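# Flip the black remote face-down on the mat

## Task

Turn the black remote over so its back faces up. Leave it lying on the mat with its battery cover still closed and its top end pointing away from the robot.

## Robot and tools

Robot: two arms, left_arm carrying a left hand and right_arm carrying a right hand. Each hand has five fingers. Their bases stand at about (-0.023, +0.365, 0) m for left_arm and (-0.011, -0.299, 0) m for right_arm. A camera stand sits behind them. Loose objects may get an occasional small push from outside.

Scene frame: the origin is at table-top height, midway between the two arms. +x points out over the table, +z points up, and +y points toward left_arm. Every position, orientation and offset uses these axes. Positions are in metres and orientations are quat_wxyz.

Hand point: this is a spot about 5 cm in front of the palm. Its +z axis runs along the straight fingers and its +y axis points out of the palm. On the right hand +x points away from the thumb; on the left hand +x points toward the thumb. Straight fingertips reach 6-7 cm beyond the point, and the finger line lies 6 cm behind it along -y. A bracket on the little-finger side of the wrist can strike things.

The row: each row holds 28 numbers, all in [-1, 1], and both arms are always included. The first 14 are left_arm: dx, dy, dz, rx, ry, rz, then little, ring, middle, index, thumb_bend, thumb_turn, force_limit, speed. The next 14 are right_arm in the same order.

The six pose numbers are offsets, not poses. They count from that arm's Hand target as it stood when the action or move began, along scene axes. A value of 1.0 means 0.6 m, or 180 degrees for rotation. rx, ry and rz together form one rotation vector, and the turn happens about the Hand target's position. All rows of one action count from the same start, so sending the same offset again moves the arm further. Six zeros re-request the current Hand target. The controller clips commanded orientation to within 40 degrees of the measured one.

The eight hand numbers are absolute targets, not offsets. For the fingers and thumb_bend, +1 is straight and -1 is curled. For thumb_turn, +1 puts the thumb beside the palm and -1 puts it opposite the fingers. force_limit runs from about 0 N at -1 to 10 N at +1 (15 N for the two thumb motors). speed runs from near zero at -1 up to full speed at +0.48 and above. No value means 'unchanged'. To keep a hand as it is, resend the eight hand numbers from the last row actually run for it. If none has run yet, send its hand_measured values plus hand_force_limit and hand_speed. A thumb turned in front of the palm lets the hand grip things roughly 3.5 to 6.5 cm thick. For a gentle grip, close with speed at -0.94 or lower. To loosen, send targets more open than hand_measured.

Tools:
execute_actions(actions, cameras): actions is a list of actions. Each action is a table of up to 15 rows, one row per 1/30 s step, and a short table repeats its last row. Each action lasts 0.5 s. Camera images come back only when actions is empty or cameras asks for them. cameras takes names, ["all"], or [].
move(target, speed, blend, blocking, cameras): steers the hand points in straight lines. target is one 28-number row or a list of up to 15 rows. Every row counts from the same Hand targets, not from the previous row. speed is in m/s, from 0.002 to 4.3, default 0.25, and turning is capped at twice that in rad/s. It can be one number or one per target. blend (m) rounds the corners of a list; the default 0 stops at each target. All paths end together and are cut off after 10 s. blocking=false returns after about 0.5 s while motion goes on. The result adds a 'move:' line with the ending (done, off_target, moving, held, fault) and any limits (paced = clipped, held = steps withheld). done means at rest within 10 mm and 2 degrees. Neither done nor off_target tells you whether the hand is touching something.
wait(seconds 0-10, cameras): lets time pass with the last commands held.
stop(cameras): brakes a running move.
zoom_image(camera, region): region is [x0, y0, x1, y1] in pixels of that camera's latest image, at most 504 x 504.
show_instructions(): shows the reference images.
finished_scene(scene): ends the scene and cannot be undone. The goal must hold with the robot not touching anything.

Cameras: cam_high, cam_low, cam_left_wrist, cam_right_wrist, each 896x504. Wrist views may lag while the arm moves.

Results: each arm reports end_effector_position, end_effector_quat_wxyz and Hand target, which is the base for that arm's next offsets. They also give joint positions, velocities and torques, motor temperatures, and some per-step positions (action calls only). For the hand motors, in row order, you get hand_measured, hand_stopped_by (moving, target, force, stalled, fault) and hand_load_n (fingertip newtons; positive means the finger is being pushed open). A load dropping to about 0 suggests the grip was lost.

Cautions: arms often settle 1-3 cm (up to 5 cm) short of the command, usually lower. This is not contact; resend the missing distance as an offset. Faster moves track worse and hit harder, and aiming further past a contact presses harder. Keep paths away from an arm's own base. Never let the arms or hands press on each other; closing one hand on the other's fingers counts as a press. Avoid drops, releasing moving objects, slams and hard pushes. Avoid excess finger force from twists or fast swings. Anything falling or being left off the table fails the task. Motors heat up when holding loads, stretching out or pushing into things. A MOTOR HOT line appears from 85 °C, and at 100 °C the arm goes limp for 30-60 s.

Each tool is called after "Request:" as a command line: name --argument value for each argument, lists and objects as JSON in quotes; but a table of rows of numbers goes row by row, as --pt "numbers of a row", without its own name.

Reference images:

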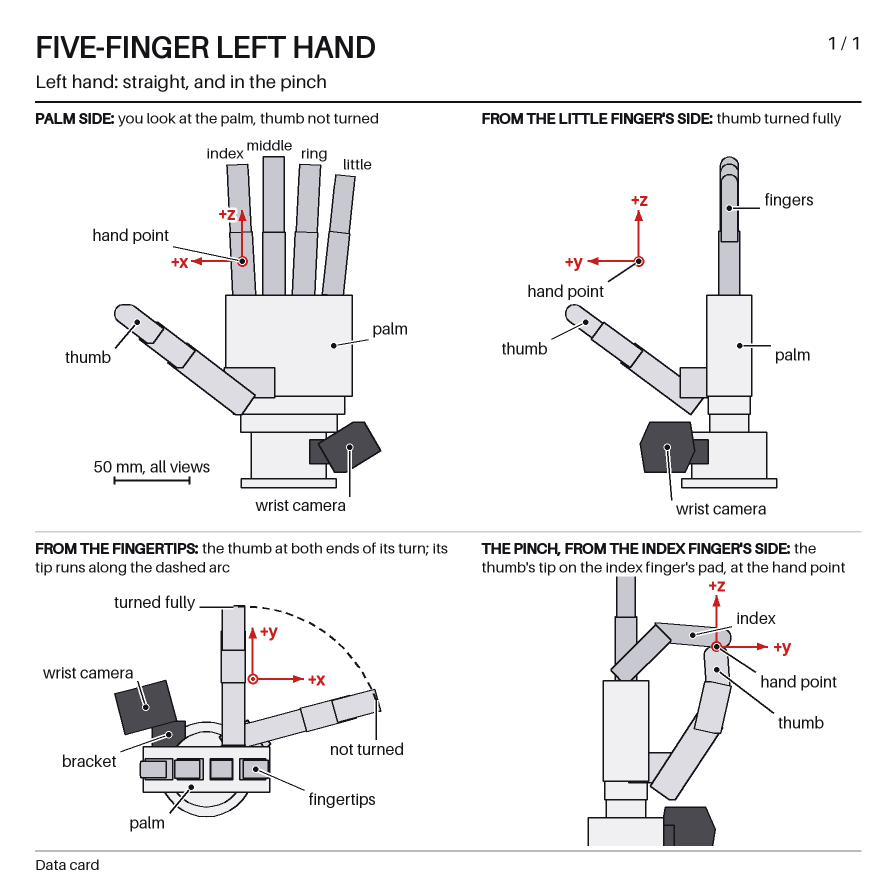

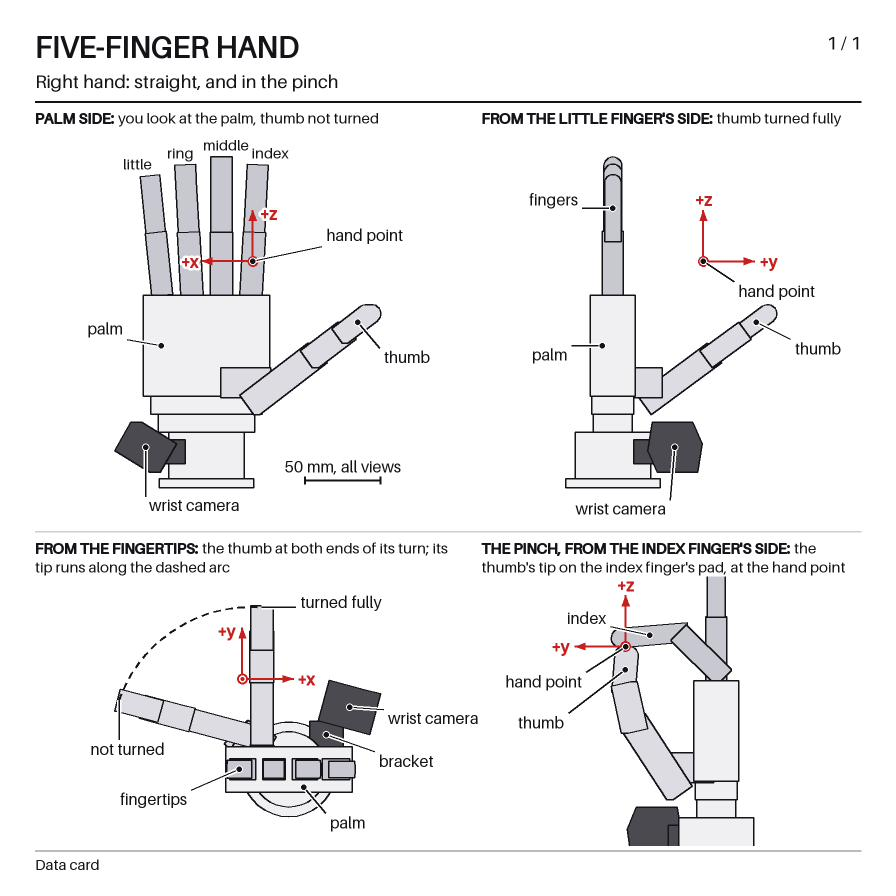

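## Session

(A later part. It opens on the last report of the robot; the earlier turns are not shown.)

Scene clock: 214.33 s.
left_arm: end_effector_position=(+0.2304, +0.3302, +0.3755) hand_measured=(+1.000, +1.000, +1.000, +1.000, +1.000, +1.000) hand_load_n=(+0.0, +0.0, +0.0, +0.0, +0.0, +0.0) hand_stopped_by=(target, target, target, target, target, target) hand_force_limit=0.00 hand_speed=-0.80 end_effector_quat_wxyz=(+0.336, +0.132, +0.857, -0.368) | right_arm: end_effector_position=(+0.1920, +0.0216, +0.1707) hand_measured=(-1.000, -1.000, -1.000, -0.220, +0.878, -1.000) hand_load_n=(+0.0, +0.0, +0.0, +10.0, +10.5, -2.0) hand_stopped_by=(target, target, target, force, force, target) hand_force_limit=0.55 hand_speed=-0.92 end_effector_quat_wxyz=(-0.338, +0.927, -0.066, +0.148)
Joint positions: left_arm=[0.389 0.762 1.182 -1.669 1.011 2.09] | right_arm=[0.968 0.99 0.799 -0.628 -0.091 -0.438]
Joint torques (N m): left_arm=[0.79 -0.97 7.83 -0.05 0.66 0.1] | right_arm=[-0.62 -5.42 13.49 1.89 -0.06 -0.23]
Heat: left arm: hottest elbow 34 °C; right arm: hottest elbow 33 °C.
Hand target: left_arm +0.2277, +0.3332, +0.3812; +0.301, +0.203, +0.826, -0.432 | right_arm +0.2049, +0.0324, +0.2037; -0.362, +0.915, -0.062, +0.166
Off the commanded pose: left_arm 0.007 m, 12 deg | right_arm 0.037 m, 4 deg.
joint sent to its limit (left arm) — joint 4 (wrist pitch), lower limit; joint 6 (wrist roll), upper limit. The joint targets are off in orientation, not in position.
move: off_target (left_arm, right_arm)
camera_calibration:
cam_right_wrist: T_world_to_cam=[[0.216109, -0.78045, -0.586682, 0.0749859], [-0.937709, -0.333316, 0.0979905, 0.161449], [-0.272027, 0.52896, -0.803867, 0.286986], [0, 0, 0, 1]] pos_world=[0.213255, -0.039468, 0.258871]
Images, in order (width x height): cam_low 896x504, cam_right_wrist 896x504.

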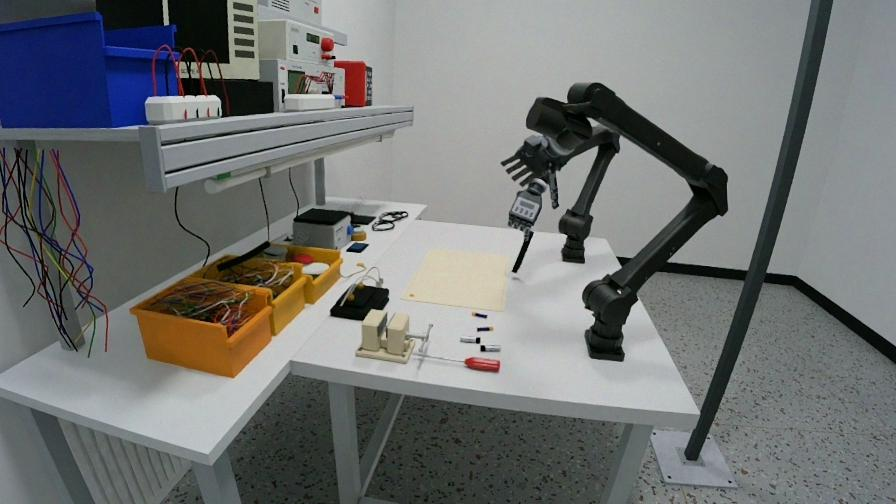

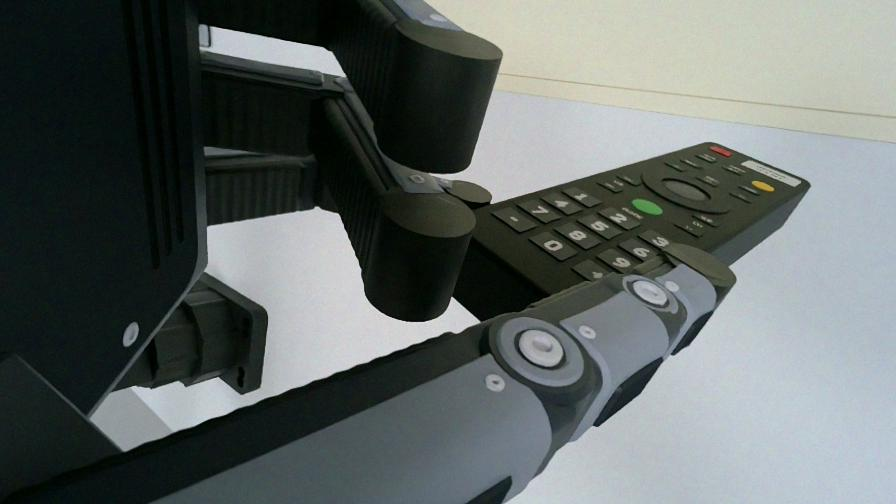

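Request:
move --pt "0 0 0 0 0 0 1 1 1 1 1 1 0 -0.8 0.2085 -0.1873 0.1105 0.0478 0.0193 -0.4289 -1 -1 -1 -0.4 0.6 -1 0.55 -0.92" --pt "0 0 0 0 0 0 1 1 1 1 1 1 0 -0.8 0.4918 -0.2373 0.0272 0.0956 0.0385 -0.8577 -1 -1 -1 -0.4 0.6 -1 0.55 -0.92" --speed 0.25 --blend '[0.05,0]' --cameras '["cam_low","cam_high","cam_right_wrist"]'

Scene clock: 245.10 s.
left_arm: end_effector_position=(+0.2304, +0.3302, +0.3755) hand_measured=(+1.000, +1.000, +1.000, +1.000, +1.000, +1.000) hand_load_n=(+0.0, +0.0, +0.0, +0.0, +0.0, +0.0) hand_stopped_by=(target, target, target, target, target, target) hand_force_limit=0.00 hand_speed=-0.80 end_effector_quat_wxyz=(+0.336, +0.132, +0.857, -0.368) | right_arm: end_effector_position=(+0.4858, -0.1144, +0.2110) hand_measured=(-1.000, -1.000, -1.000, -0.220, +0.878, -1.000) hand_load_n=(+0.0, +0.5, +0.0, +10.0, +10.5, -2.5) hand_stopped_by=(target, target, target, force, force, target) hand_force_limit=0.55 hand_speed=-0.92 end_effector_quat_wxyz=(+0.046, -0.129, +0.937, -0.322)
Joint positions: left_arm=[0.389 0.762 1.182 -1.669 1.011 2.09] | right_arm=[0.516 1.71 1.651 -1.685 0.643 1.857]
Joint torques (N m): left_arm=[0.73 -1.08 7.83 -0.06 0.67 0.1] | right_arm=[-0.15 -11.99 11.7 -0.18 0.48 0.1]
Heat: left arm: hottest elbow 34 °C; right arm: hottest elbow 37 °C.
Hand target: left_arm +0.2277, +0.3332, +0.3812; +0.301, +0.203, +0.826, -0.432 | right_arm +0.5000, -0.1101, +0.2201; +0.012, -0.102, +0.935, -0.339
Off the commanded pose: left_arm 0.007 m, 12 deg | right_arm 0.017 m, 5 deg.
joint sent to its limit (left arm) — joint 4 (wrist pitch), lower limit; joint 6 (wrist roll), upper limit. The joint targets are off in orientation, not in position.
joint sent to its limit (right arm) — joint 4 (wrist pitch), lower limit. The joint targets are off in orientation, not in position.
move: off_target (left_arm, right_arm)
camera_calibration:
cam_right_wrist: T_world_to_cam=[[-0.437152, 0.657117, -0.614082, 0.416633], [0.620566, 0.714587, 0.322898, -0.296895], [0.650996, -0.239923, -0.720167, -0.0827864], [0, 0, 0, 1]] pos_world=[0.420268, -0.0814817, 0.292093]
Images, in order (width x height): cam_high 896x504, cam_low 896x504, cam_right_wrist 896x504.

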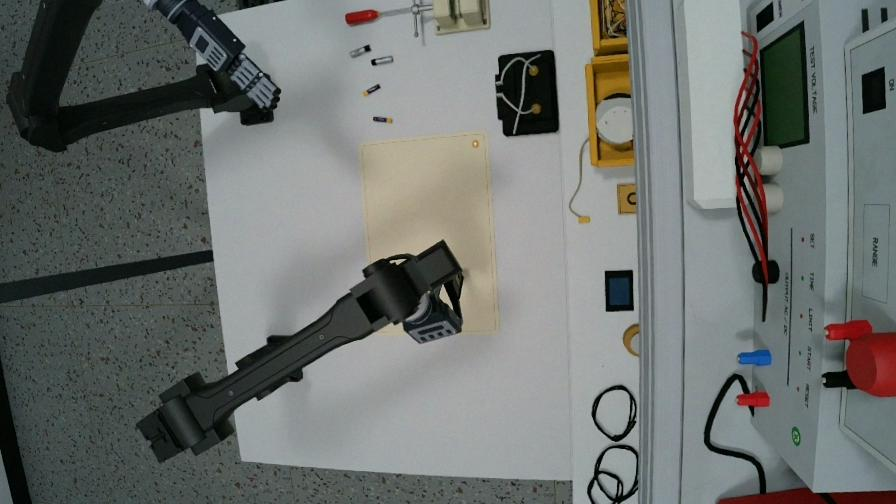

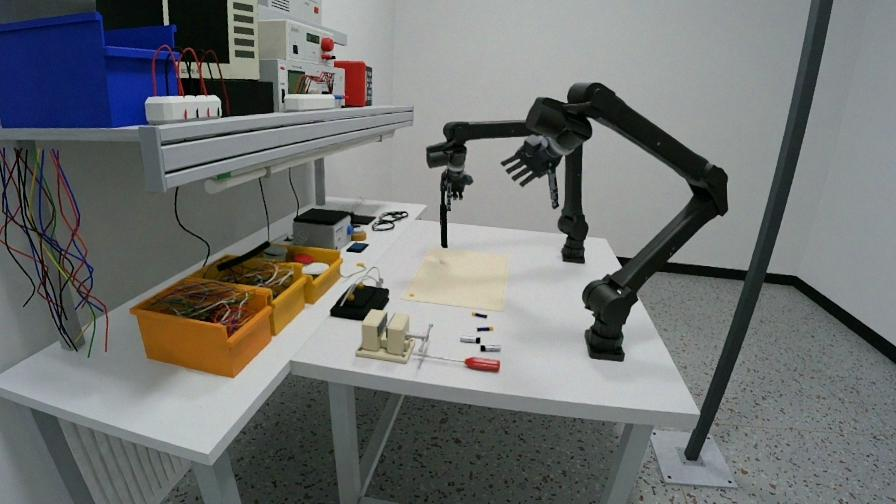

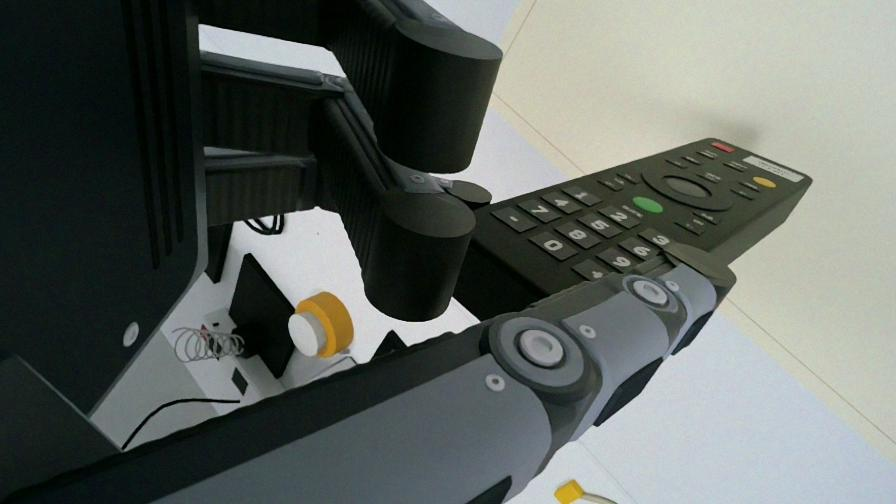

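Request:
zoom_image --camera "cam_low" --region '[370, 160, 550, 330]'

Scaled by 2.800 from the camera's 896x504 image, which has a finer 1280x720 frame.

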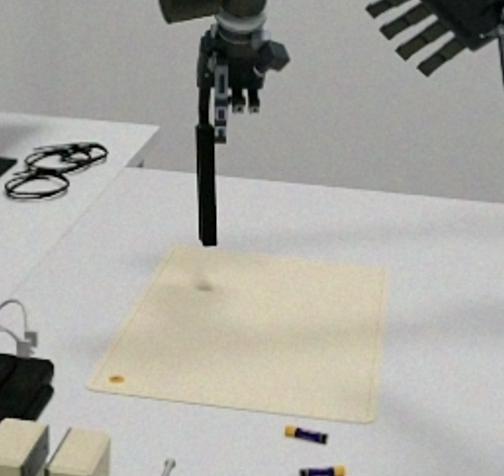

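Request:
move --pt "0 0 0 0 0 0 1 1 1 1 1 1 0 -0.8 0 0 -0.1168 0 0 0 -1 -1 -1 -0.4 0.6 -1 0.55 -0.92" --pt "0 0 0 0 0 0 1 1 1 1 1 1 0 -0.8 -0.0702 0 -0.1218 0 0 0 -1 -1 -1 -0.4 0.6 -1 0.55 -0.92" --speed '[0.1,0.06]' --blend '[0.01,0]' --cameras '["cam_low","cam_right_wrist"]'

Request:
zoom_image --camera "cam_low" --region '[370, 160, 550, 330]'

Scene clock: 265.23 s.
left_arm: end_effector_position=(+0.2304, +0.3302, +0.3755) hand_measured=(+1.000, +1.000, +1.000, +1.000, +1.000, +1.000) hand_load_n=(+0.0, +0.0, +0.0, +0.0, +0.0, +0.0) hand_stopped_by=(target, target, target, target, target, target) hand_force_limit=0.00 hand_speed=-0.80 end_effector_quat_wxyz=(+0.336, +0.132, +0.857, -0.368) | right_arm: end_effector_position=(+0.4638, -0.1183, +0.1473) hand_measured=(-1.000, -1.000, -1.000, -0.220, +0.878, -1.000) hand_load_n=(+0.0, +0.0, +0.0, +8.0, +11.0, -2.0) hand_stopped_by=(target, target, target, force, force, target) hand_force_limit=0.55 hand_speed=-0.92 end_effector_quat_wxyz=(+0.009, -0.097, +0.933, -0.345)
Joint positions: left_arm=[0.389 0.762 1.182 -1.669 1.011 2.09] | right_arm=[0.54 1.756 1.534 -1.668 0.64 1.998]
Joint torques (N m): left_arm=[0.79 -0.91 7.84 0.01 0.66 0.1] | right_arm=[1.96 -14.04 6.26 0.1 0.06 -0.05]
Heat: left arm: hottest elbow 34 °C; right arm: hottest elbow 36 °C.
Hand target: left_arm +0.2277, +0.3332, +0.3812; +0.301, +0.203, +0.826, -0.432 | right_arm +0.4579, -0.1100, +0.1469; +0.012, -0.102, +0.935, -0.340
Off the commanded pose: left_arm 0.007 m, 12 deg | right_arm 0.010 m, 1 deg.
joint sent to its limit (left arm) — joint 4 (wrist pitch), lower limit; joint 6 (wrist roll), upper limit. The joint targets are off in orientation, not in position.
move: off_target (left_arm)
camera_calibration:
cam_right_wrist: T_world_to_cam=[[-0.406961, 0.660872, -0.63058, 0.359395], [0.692377, 0.673461, 0.258969, -0.288611], [0.595816, -0.331208, -0.731645, -0.098805], [0, 0, 0, 1]] pos_world=[0.404957, -0.0758712, 0.229079]
Images, in order (width x height): cam_low 896x504, cam_right_wrist 896x504.

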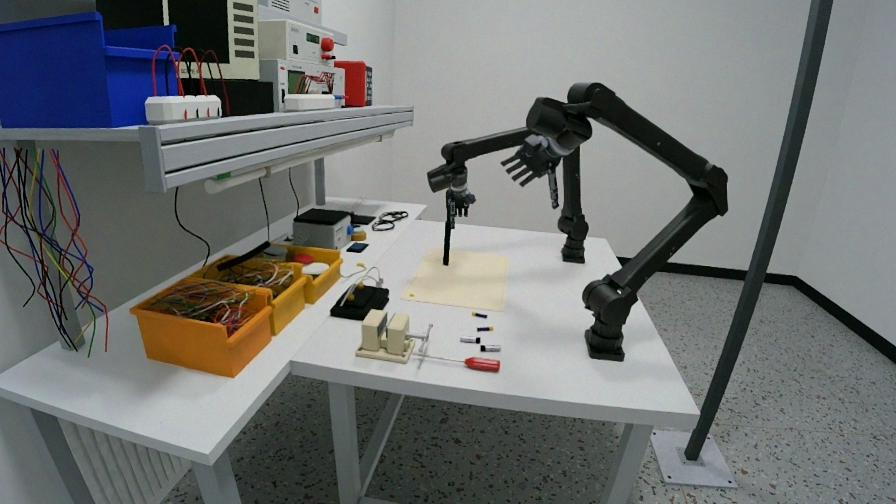

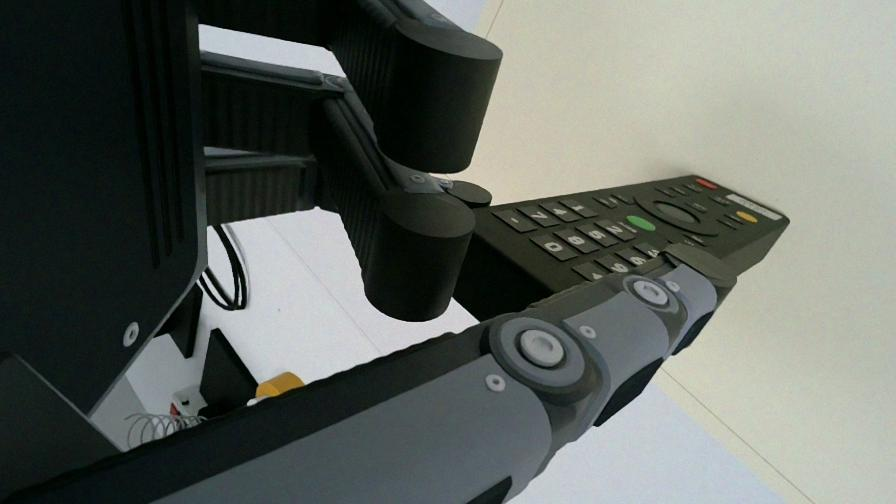

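Scaled by 2.800 from the camera's 896x504 image, which has a finer 1280x720 frame.

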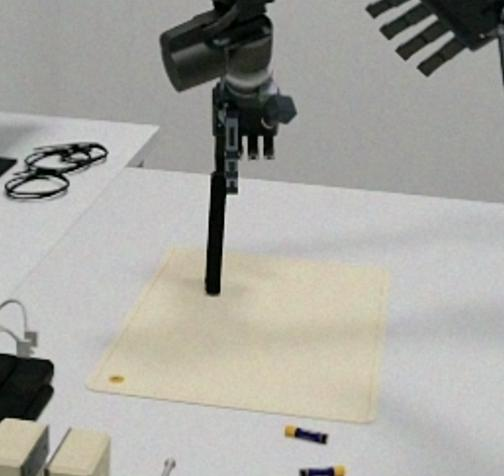

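Request:
move --pt "0 0 0 0 0 0 1 1 1 1 1 1 0 -0.8 -0.052 0 -0.0117 0 0 0 -1 -1 -1 -0.4 0.6 -1 0.55 -0.92" --pt "0 0 0 0 0 0 1 1 1 1 1 1 0 -0.8 -0.104 0 -0.0367 0 0 0 -1 -1 -1 -0.4 0.6 -1 0.55 -0.92" --pt "0 0 0 0 0 0 1 1 1 1 1 1 0 -0.8 -0.1465 0 -0.075 0 0 0 -1 -1 -1 -0.4 0.6 -1 0.55 -0.92" --pt "0 0 0 0 0 0 1 1 1 1 1 1 0 -0.8 -0.184 0 -0.14 0 0 0 -1 -1 -1 -0.4 0.6 -1 0.55 -0.92" --speed 0.07 --blend '[0.012,0.012,0.012,0]' --cameras '["cam_low","cam_right_wrist"]'

Request:
zoom_image --camera "cam_low" --region '[370, 160, 550, 330]'

Scene clock: 288.07 s.
left_arm: end_effector_position=(+0.2304, +0.3302, +0.3755) hand_measured=(+1.000, +1.000, +1.000, +1.000, +1.000, +1.000) hand_load_n=(+0.0, -0.5, +0.0, +0.0, +0.0, +0.0) hand_stopped_by=(target, target, target, target, target, target) hand_force_limit=0.00 hand_speed=-0.80 end_effector_quat_wxyz=(+0.336, +0.132, +0.857, -0.368) | right_arm: end_effector_position=(+0.3482, -0.1157, +0.0569) hand_measured=(-1.000, -1.000, -1.000, -0.220, +0.878, -1.000) hand_load_n=(+0.0, +0.0, +0.0, +7.5, +8.0, -1.0) hand_stopped_by=(target, target, target, force, force, target) hand_force_limit=0.55 hand_speed=-0.92 end_effector_quat_wxyz=(-0.003, -0.125, +0.935, -0.333)
Joint positions: left_arm=[0.389 0.762 1.182 -1.669 1.011 2.09] | right_arm=[0.67 1.624 1.108 -1.444 0.573 2.078]
Joint torques (N m): left_arm=[0.79 -1.14 7.86 -0.01 0.66 0.1] | right_arm=[1.32 -12.1 6.04 -0.06 0.33 -0.01]
Heat: left arm: hottest elbow 34 °C; right arm: hottest elbow 34 °C.
Hand target: left_arm +0.2277, +0.3332, +0.3812; +0.301, +0.203, +0.826, -0.432 | right_arm +0.3476, -0.1100, +0.0631; +0.012, -0.102, +0.935, -0.339
Off the commanded pose: left_arm 0.007 m, 12 deg | right_arm 0.008 m, 3 deg.
joint sent to its limit (left arm) — joint 4 (wrist pitch), lower limit; joint 6 (wrist roll), upper limit. The joint targets are off in orientation, not in position.
joint sent to its limit (right arm) — joint 6 (wrist roll), upper limit. The joint targets are off in orientation, not in position.
move: off_target (left_arm, right_arm)
camera_calibration:
cam_right_wrist: T_world_to_cam=[[-0.461998, 0.654455, -0.598536, 0.270151], [0.672898, 0.69829, 0.244132, -0.176437], [0.577725, -0.289965, -0.76299, -0.0822558], [0, 0, 0, 1]] pos_world=[0.291055, -0.0774489, 0.142009]
Images, in order (width x height): cam_low 896x504, cam_right_wrist 896x504.

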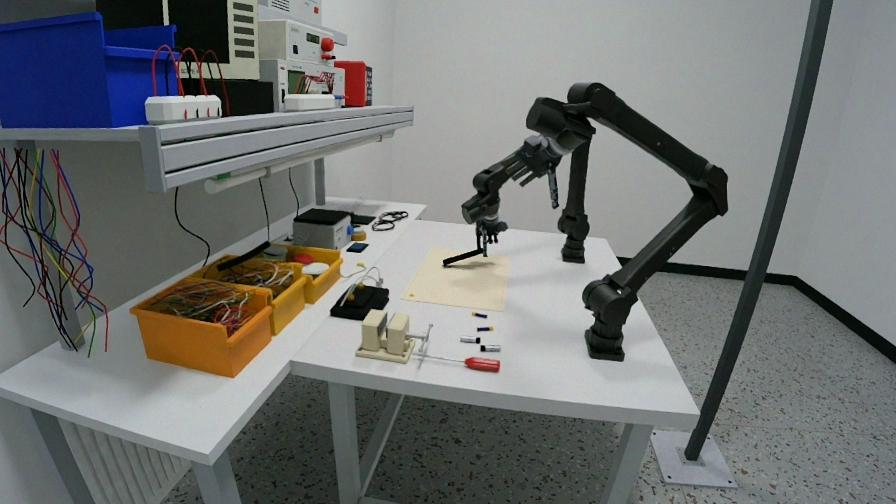

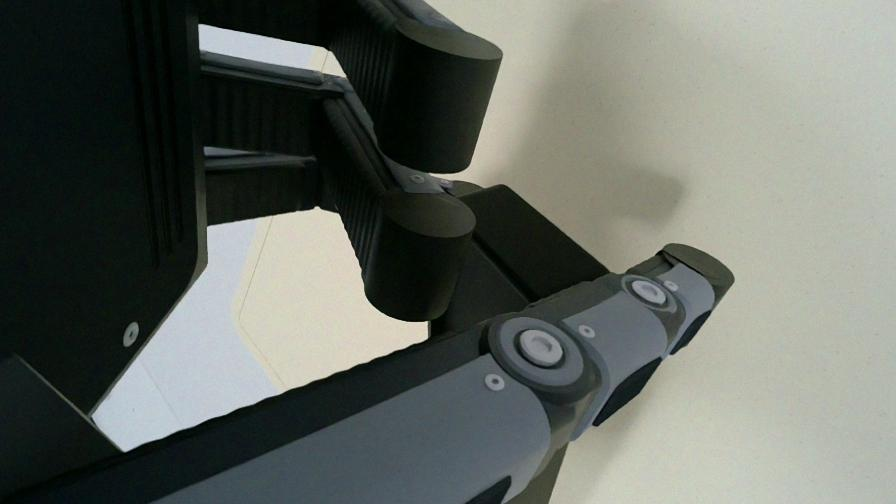

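Scaled by 2.800 from the camera's 896x504 image, which has a finer 1280x720 frame.

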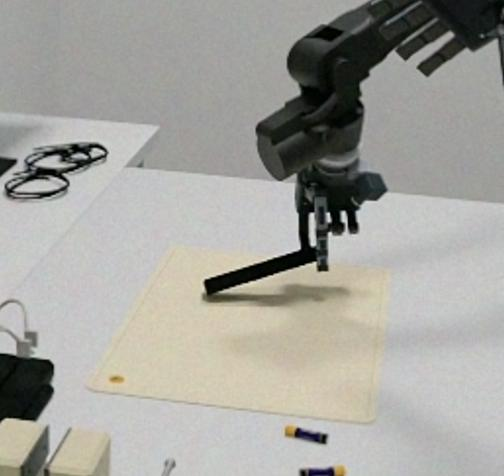

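Request:
move --pt "0 0 0 0 0 0 1 1 1 1 1 1 0 -0.8 -0.01 0 -0.048 0 0 0 -1 -1 -1 -0.4 0.6 -1 0.55 -0.92" --pt "0 0 0 0 0 0 1 1 1 1 1 1 0 -0.8 -0.013 0 -0.085 0 0 0 -1 -1 -1 -0.4 0.6 -1 0.55 -0.92" --speed 0.05 --blend '[0.01,0]' --cameras '["cam_low","cam_right_wrist"]'

Request:
zoom_image --camera "cam_low" --region '[370, 160, 550, 330]'

Scene clock: 297.33 s.
left_arm: end_effector_position=(+0.2304, +0.3302, +0.3755) hand_measured=(+1.000, +1.000, +1.000, +1.000, +1.000, +1.000) hand_load_n=(-0.5, +0.0, +0.0, +0.0, +0.0, +0.0) hand_stopped_by=(target, target, target, target, target, target) hand_force_limit=0.00 hand_speed=-0.80 end_effector_quat_wxyz=(+0.336, +0.132, +0.857, -0.368) | right_arm: end_effector_position=(+0.3423, -0.1130, +0.0213) hand_measured=(-1.000, -1.000, -1.000, -0.220, +0.878, -1.000) hand_load_n=(+0.0, +0.0, +0.0, +7.0, +7.5, -1.0) hand_stopped_by=(target, target, target, force, force, target) hand_force_limit=0.55 hand_speed=-0.92 end_effector_quat_wxyz=(+0.014, -0.124, +0.939, -0.321)
Joint positions: left_arm=[0.389 0.762 1.182 -1.669 1.011 2.09] | right_arm=[0.681 1.641 1.026 -1.304 0.565 2.078]
Joint torques (N m): left_arm=[0.79 -1.03 7.84 -0.02 0.66 0.09] | right_arm=[0.73 -8.7 5.56 0.17 0.41 0]
Heat: left arm: hottest elbow 34 °C; right arm: hottest elbow 33 °C.
Hand target: left_arm +0.2277, +0.3332, +0.3812; +0.301, +0.203, +0.826, -0.432 | right_arm +0.3398, -0.1100, +0.0120; +0.012, -0.102, +0.935, -0.340
Off the commanded pose: left_arm 0.007 m, 12 deg | right_arm 0.010 m, 3 deg.
joint sent to its limit (left arm) — joint 4 (wrist pitch), lower limit; joint 6 (wrist roll), upper limit. The joint targets are off in orientation, not in position.
joint sent to its limit (right arm) — joint 6 (wrist roll), upper limit. The joint targets are off in orientation, not in position.
move: off_target (left_arm, right_arm)
camera_calibration:
cam_right_wrist: T_world_to_cam=[[-0.451272, 0.668382, -0.591286, 0.242162], [0.659727, 0.696058, 0.283309, -0.162237], [0.600928, -0.262238, -0.755061, -0.110232], [0, 0, 0, 1]] pos_world=[0.282554, -0.0778373, 0.105918]
Images, in order (width x height): cam_low 896x504, cam_right_wrist 896x504.

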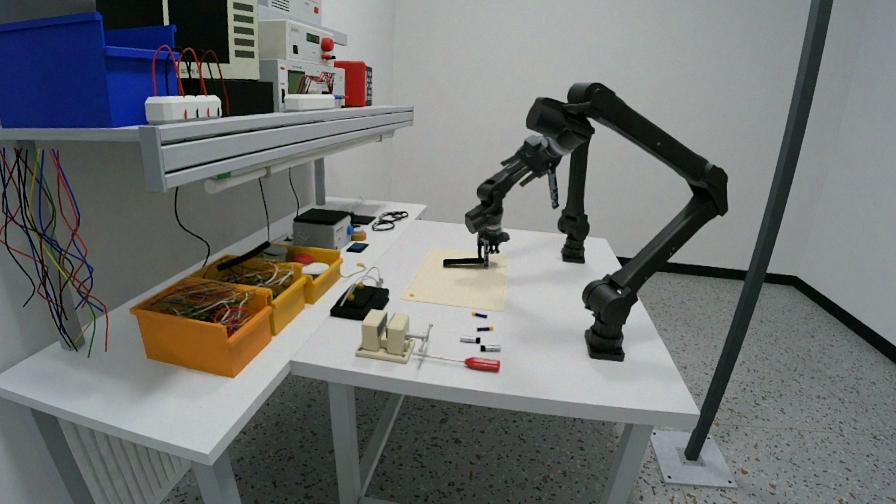

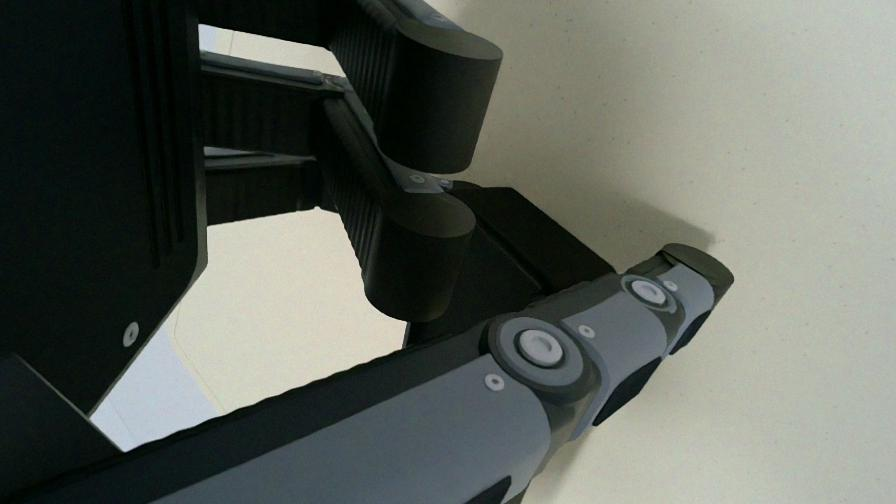

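Scaled by 2.800 from the camera's 896x504 image, which has a finer 1280x720 frame.

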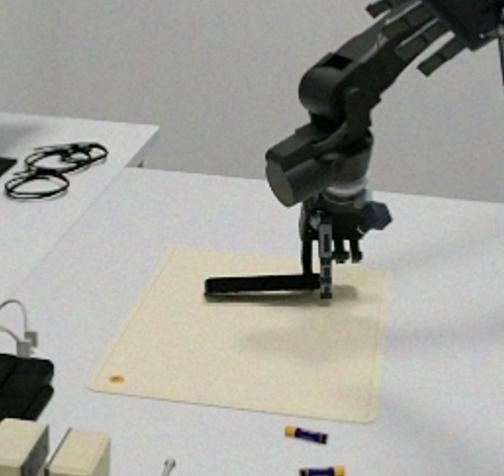

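Request:
move --target '[0,0,0,0,0,0,1,1,1,1,1,1,0,-0.8,0,0,0.004,0,0,0,-1,-1,-1,-0.18,1,-1,0.2,-0.94]' --speed 0.05 --cameras '["cam_low","cam_right_wrist"]'

Request:
zoom_image --camera "cam_low" --region '[370, 160, 550, 330]'

Scene clock: 308.37 s.
left_arm: end_effector_position=(+0.2304, +0.3302, +0.3755) hand_measured=(+1.000, +1.000, +1.000, +1.000, +1.000, +1.000) hand_load_n=(+0.0, +0.0, -0.5, +0.0, +0.0, -0.5) hand_stopped_by=(target, target, target, target, target, target) hand_force_limit=0.00 hand_speed=-0.80 end_effector_quat_wxyz=(+0.336, +0.132, +0.857, -0.368) | right_arm: end_effector_position=(+0.3423, -0.1128, +0.0213) hand_measured=(-1.000, -1.000, -1.000, -0.180, +1.000, -1.000) hand_load_n=(+0.0, +0.0, +0.0, +0.0, +0.0, +0.0) hand_stopped_by=(target, target, target, target, target, target) hand_force_limit=0.20 hand_speed=-0.94 end_effector_quat_wxyz=(+0.014, -0.124, +0.939, -0.321)
Joint positions: left_arm=[0.389 0.762 1.182 -1.669 1.011 2.09] | right_arm=[0.681 1.641 1.026 -1.304 0.565 2.078]
Joint torques (N m): left_arm=[0.79 -1.03 7.84 -0.05 0.66 0.11] | right_arm=[0.79 -8.76 5.86 -0.01 0.39 -0.01]
Heat: left arm: hottest elbow 34 °C; right arm: hottest elbow 33 °C.
Hand target: left_arm +0.2277, +0.3332, +0.3812; +0.301, +0.203, +0.826, -0.432 | right_arm +0.3398, -0.1099, +0.0144; +0.012, -0.102, +0.935, -0.340
Off the commanded pose: left_arm 0.007 m, 12 deg | right_arm 0.008 m, 3 deg.
joint sent to its limit (left arm) — joint 4 (wrist pitch), lower limit; joint 6 (wrist roll), upper limit. The joint targets are off in orientation, not in position.
joint sent to its limit (right arm) — joint 6 (wrist roll), upper limit. The joint targets are off in orientation, not in position.
move: off_target (left_arm, right_arm)
camera_calibration:
cam_right_wrist: T_world_to_cam=[[-0.451336, 0.66838, -0.591239, 0.241982], [0.65941, 0.696211, 0.283671, -0.162287], [0.601227, -0.261838, -0.754961, -0.110319], [0, 0, 0, 1]] pos_world=[0.282556, -0.077636, 0.105818]
Images, in order (width x height): cam_low 896x504, cam_right_wrist 896x504.

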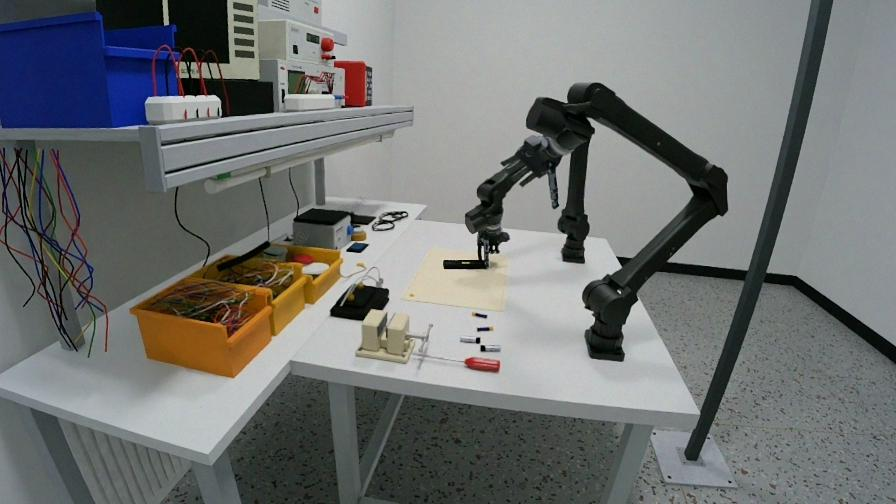

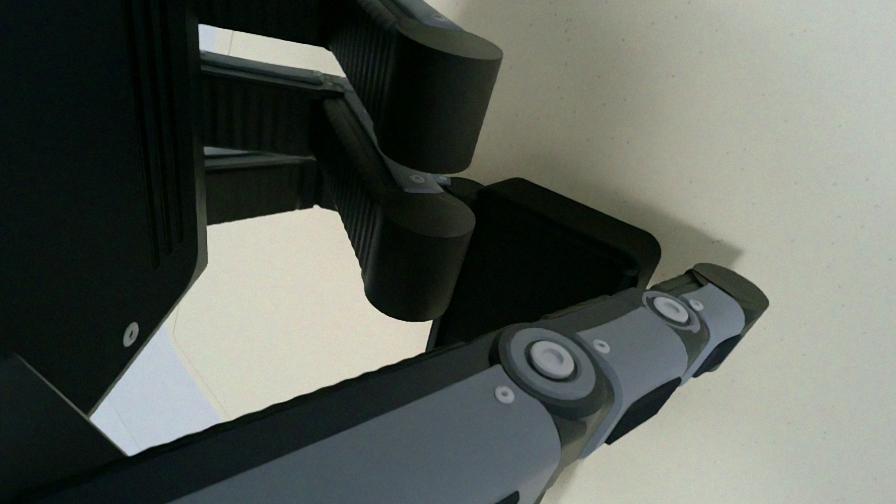

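Scaled by 2.800 from the camera's 896x504 image, which has a finer 1280x720 frame.

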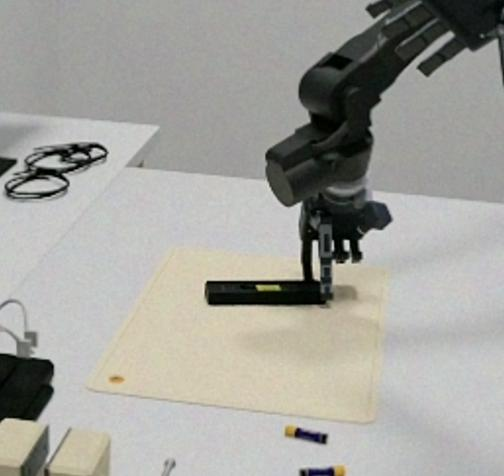

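Request:
move --pt "0 0 0 0 0 0 1 1 1 1 1 1 0 -0.8 0.005 0 0.045 0 0 0 -1 -1 -1 -0.1 1 -1 0.2 -0.5" --pt "0 0 0 0 0 0 1 1 1 1 1 1 0 -0.8 0.0 0 0.2 0 0 0 -1 -1 -1 -0.1 1 -1 0.2 -0.5" --speed '[0.05,0.15]' --blend '[0.01,0]' --cameras '["cam_low","cam_high"]'

Request:
zoom_image --camera "cam_low" --region '[370, 160, 550, 330]'

Request:
zoom_image --camera "cam_high" --region '[330, 220, 530, 360]'

Scene clock: 319.93 s.
left_arm: end_effector_position=(+0.2304, +0.3302, +0.3755) hand_measured=(+1.000, +1.000, +1.000, +1.000, +1.000, +1.000) hand_load_n=(+0.0, +0.0, +0.0, +0.0, +0.0, +0.0) hand_stopped_by=(target, target, target, target, target, target) hand_force_limit=0.00 hand_speed=-0.80 end_effector_quat_wxyz=(+0.336, +0.132, +0.857, -0.368) | right_arm: end_effector_position=(+0.3297, -0.1189, +0.1177) hand_measured=(-1.000, -1.000, -1.000, -0.100, +1.000, -1.000) hand_load_n=(+0.0, +0.0, +0.0, +0.0, +0.0, +0.0) hand_stopped_by=(target, target, target, target, target, target) hand_force_limit=0.20 hand_speed=-0.50 end_effector_quat_wxyz=(-0.006, -0.134, +0.933, -0.334)
Joint positions: left_arm=[0.389 0.762 1.182 -1.669 1.011 2.09] | right_arm=[0.689 1.519 1.158 -1.611 0.565 2.079]
Joint torques (N m): left_arm=[0.73 -1.08 7.84 -0.03 0.66 0.1] | right_arm=[0.38 -10.29 9.89 -0.77 0.36 0.02]
Heat: left arm: hottest elbow 34 °C; right arm: hottest elbow 32 °C.
Hand target: left_arm +0.2277, +0.3332, +0.3812; +0.301, +0.203, +0.826, -0.432 | right_arm +0.3397, -0.1100, +0.1344; +0.012, -0.102, +0.935, -0.339
Off the commanded pose: left_arm 0.007 m, 12 deg | right_arm 0.021 m, 4 deg.
joint sent to its limit (left arm) — joint 4 (wrist pitch), lower limit; joint 6 (wrist roll), upper limit. The joint targets are off in orientation, not in position.
joint sent to its limit (right arm) — joint 6 (wrist roll), upper limit. The joint targets are off in orientation, not in position.
move: off_target (left_arm, right_arm)
Images, in order (width x height): cam_high 896x504, cam_low 896x504.

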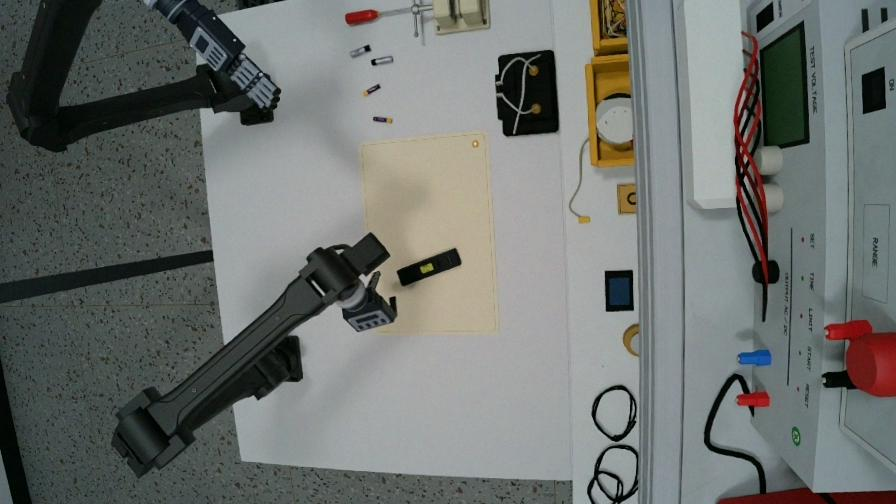

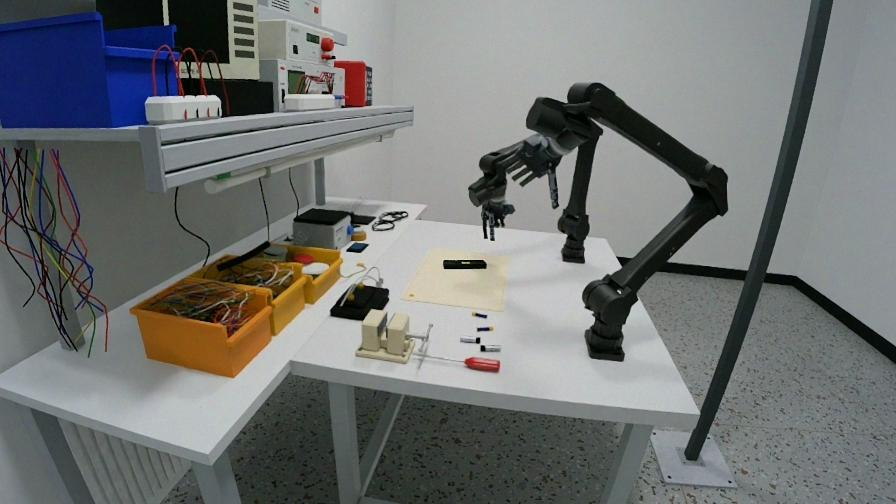

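Scaled by 2.800 from the camera's 896x504 image, which has a finer 1280x720 frame.

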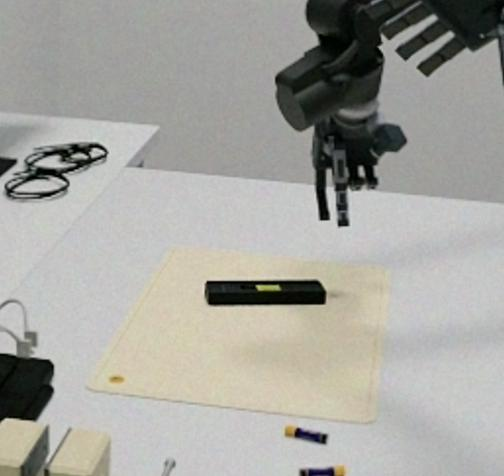

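Scaled by 2.520 from the camera's 896x504 image, which has a finer 1280x720 frame.

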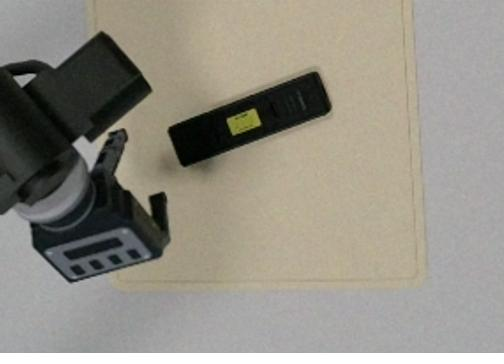

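Request:
finished_scene --scene 3

The scene is finished: the task was done.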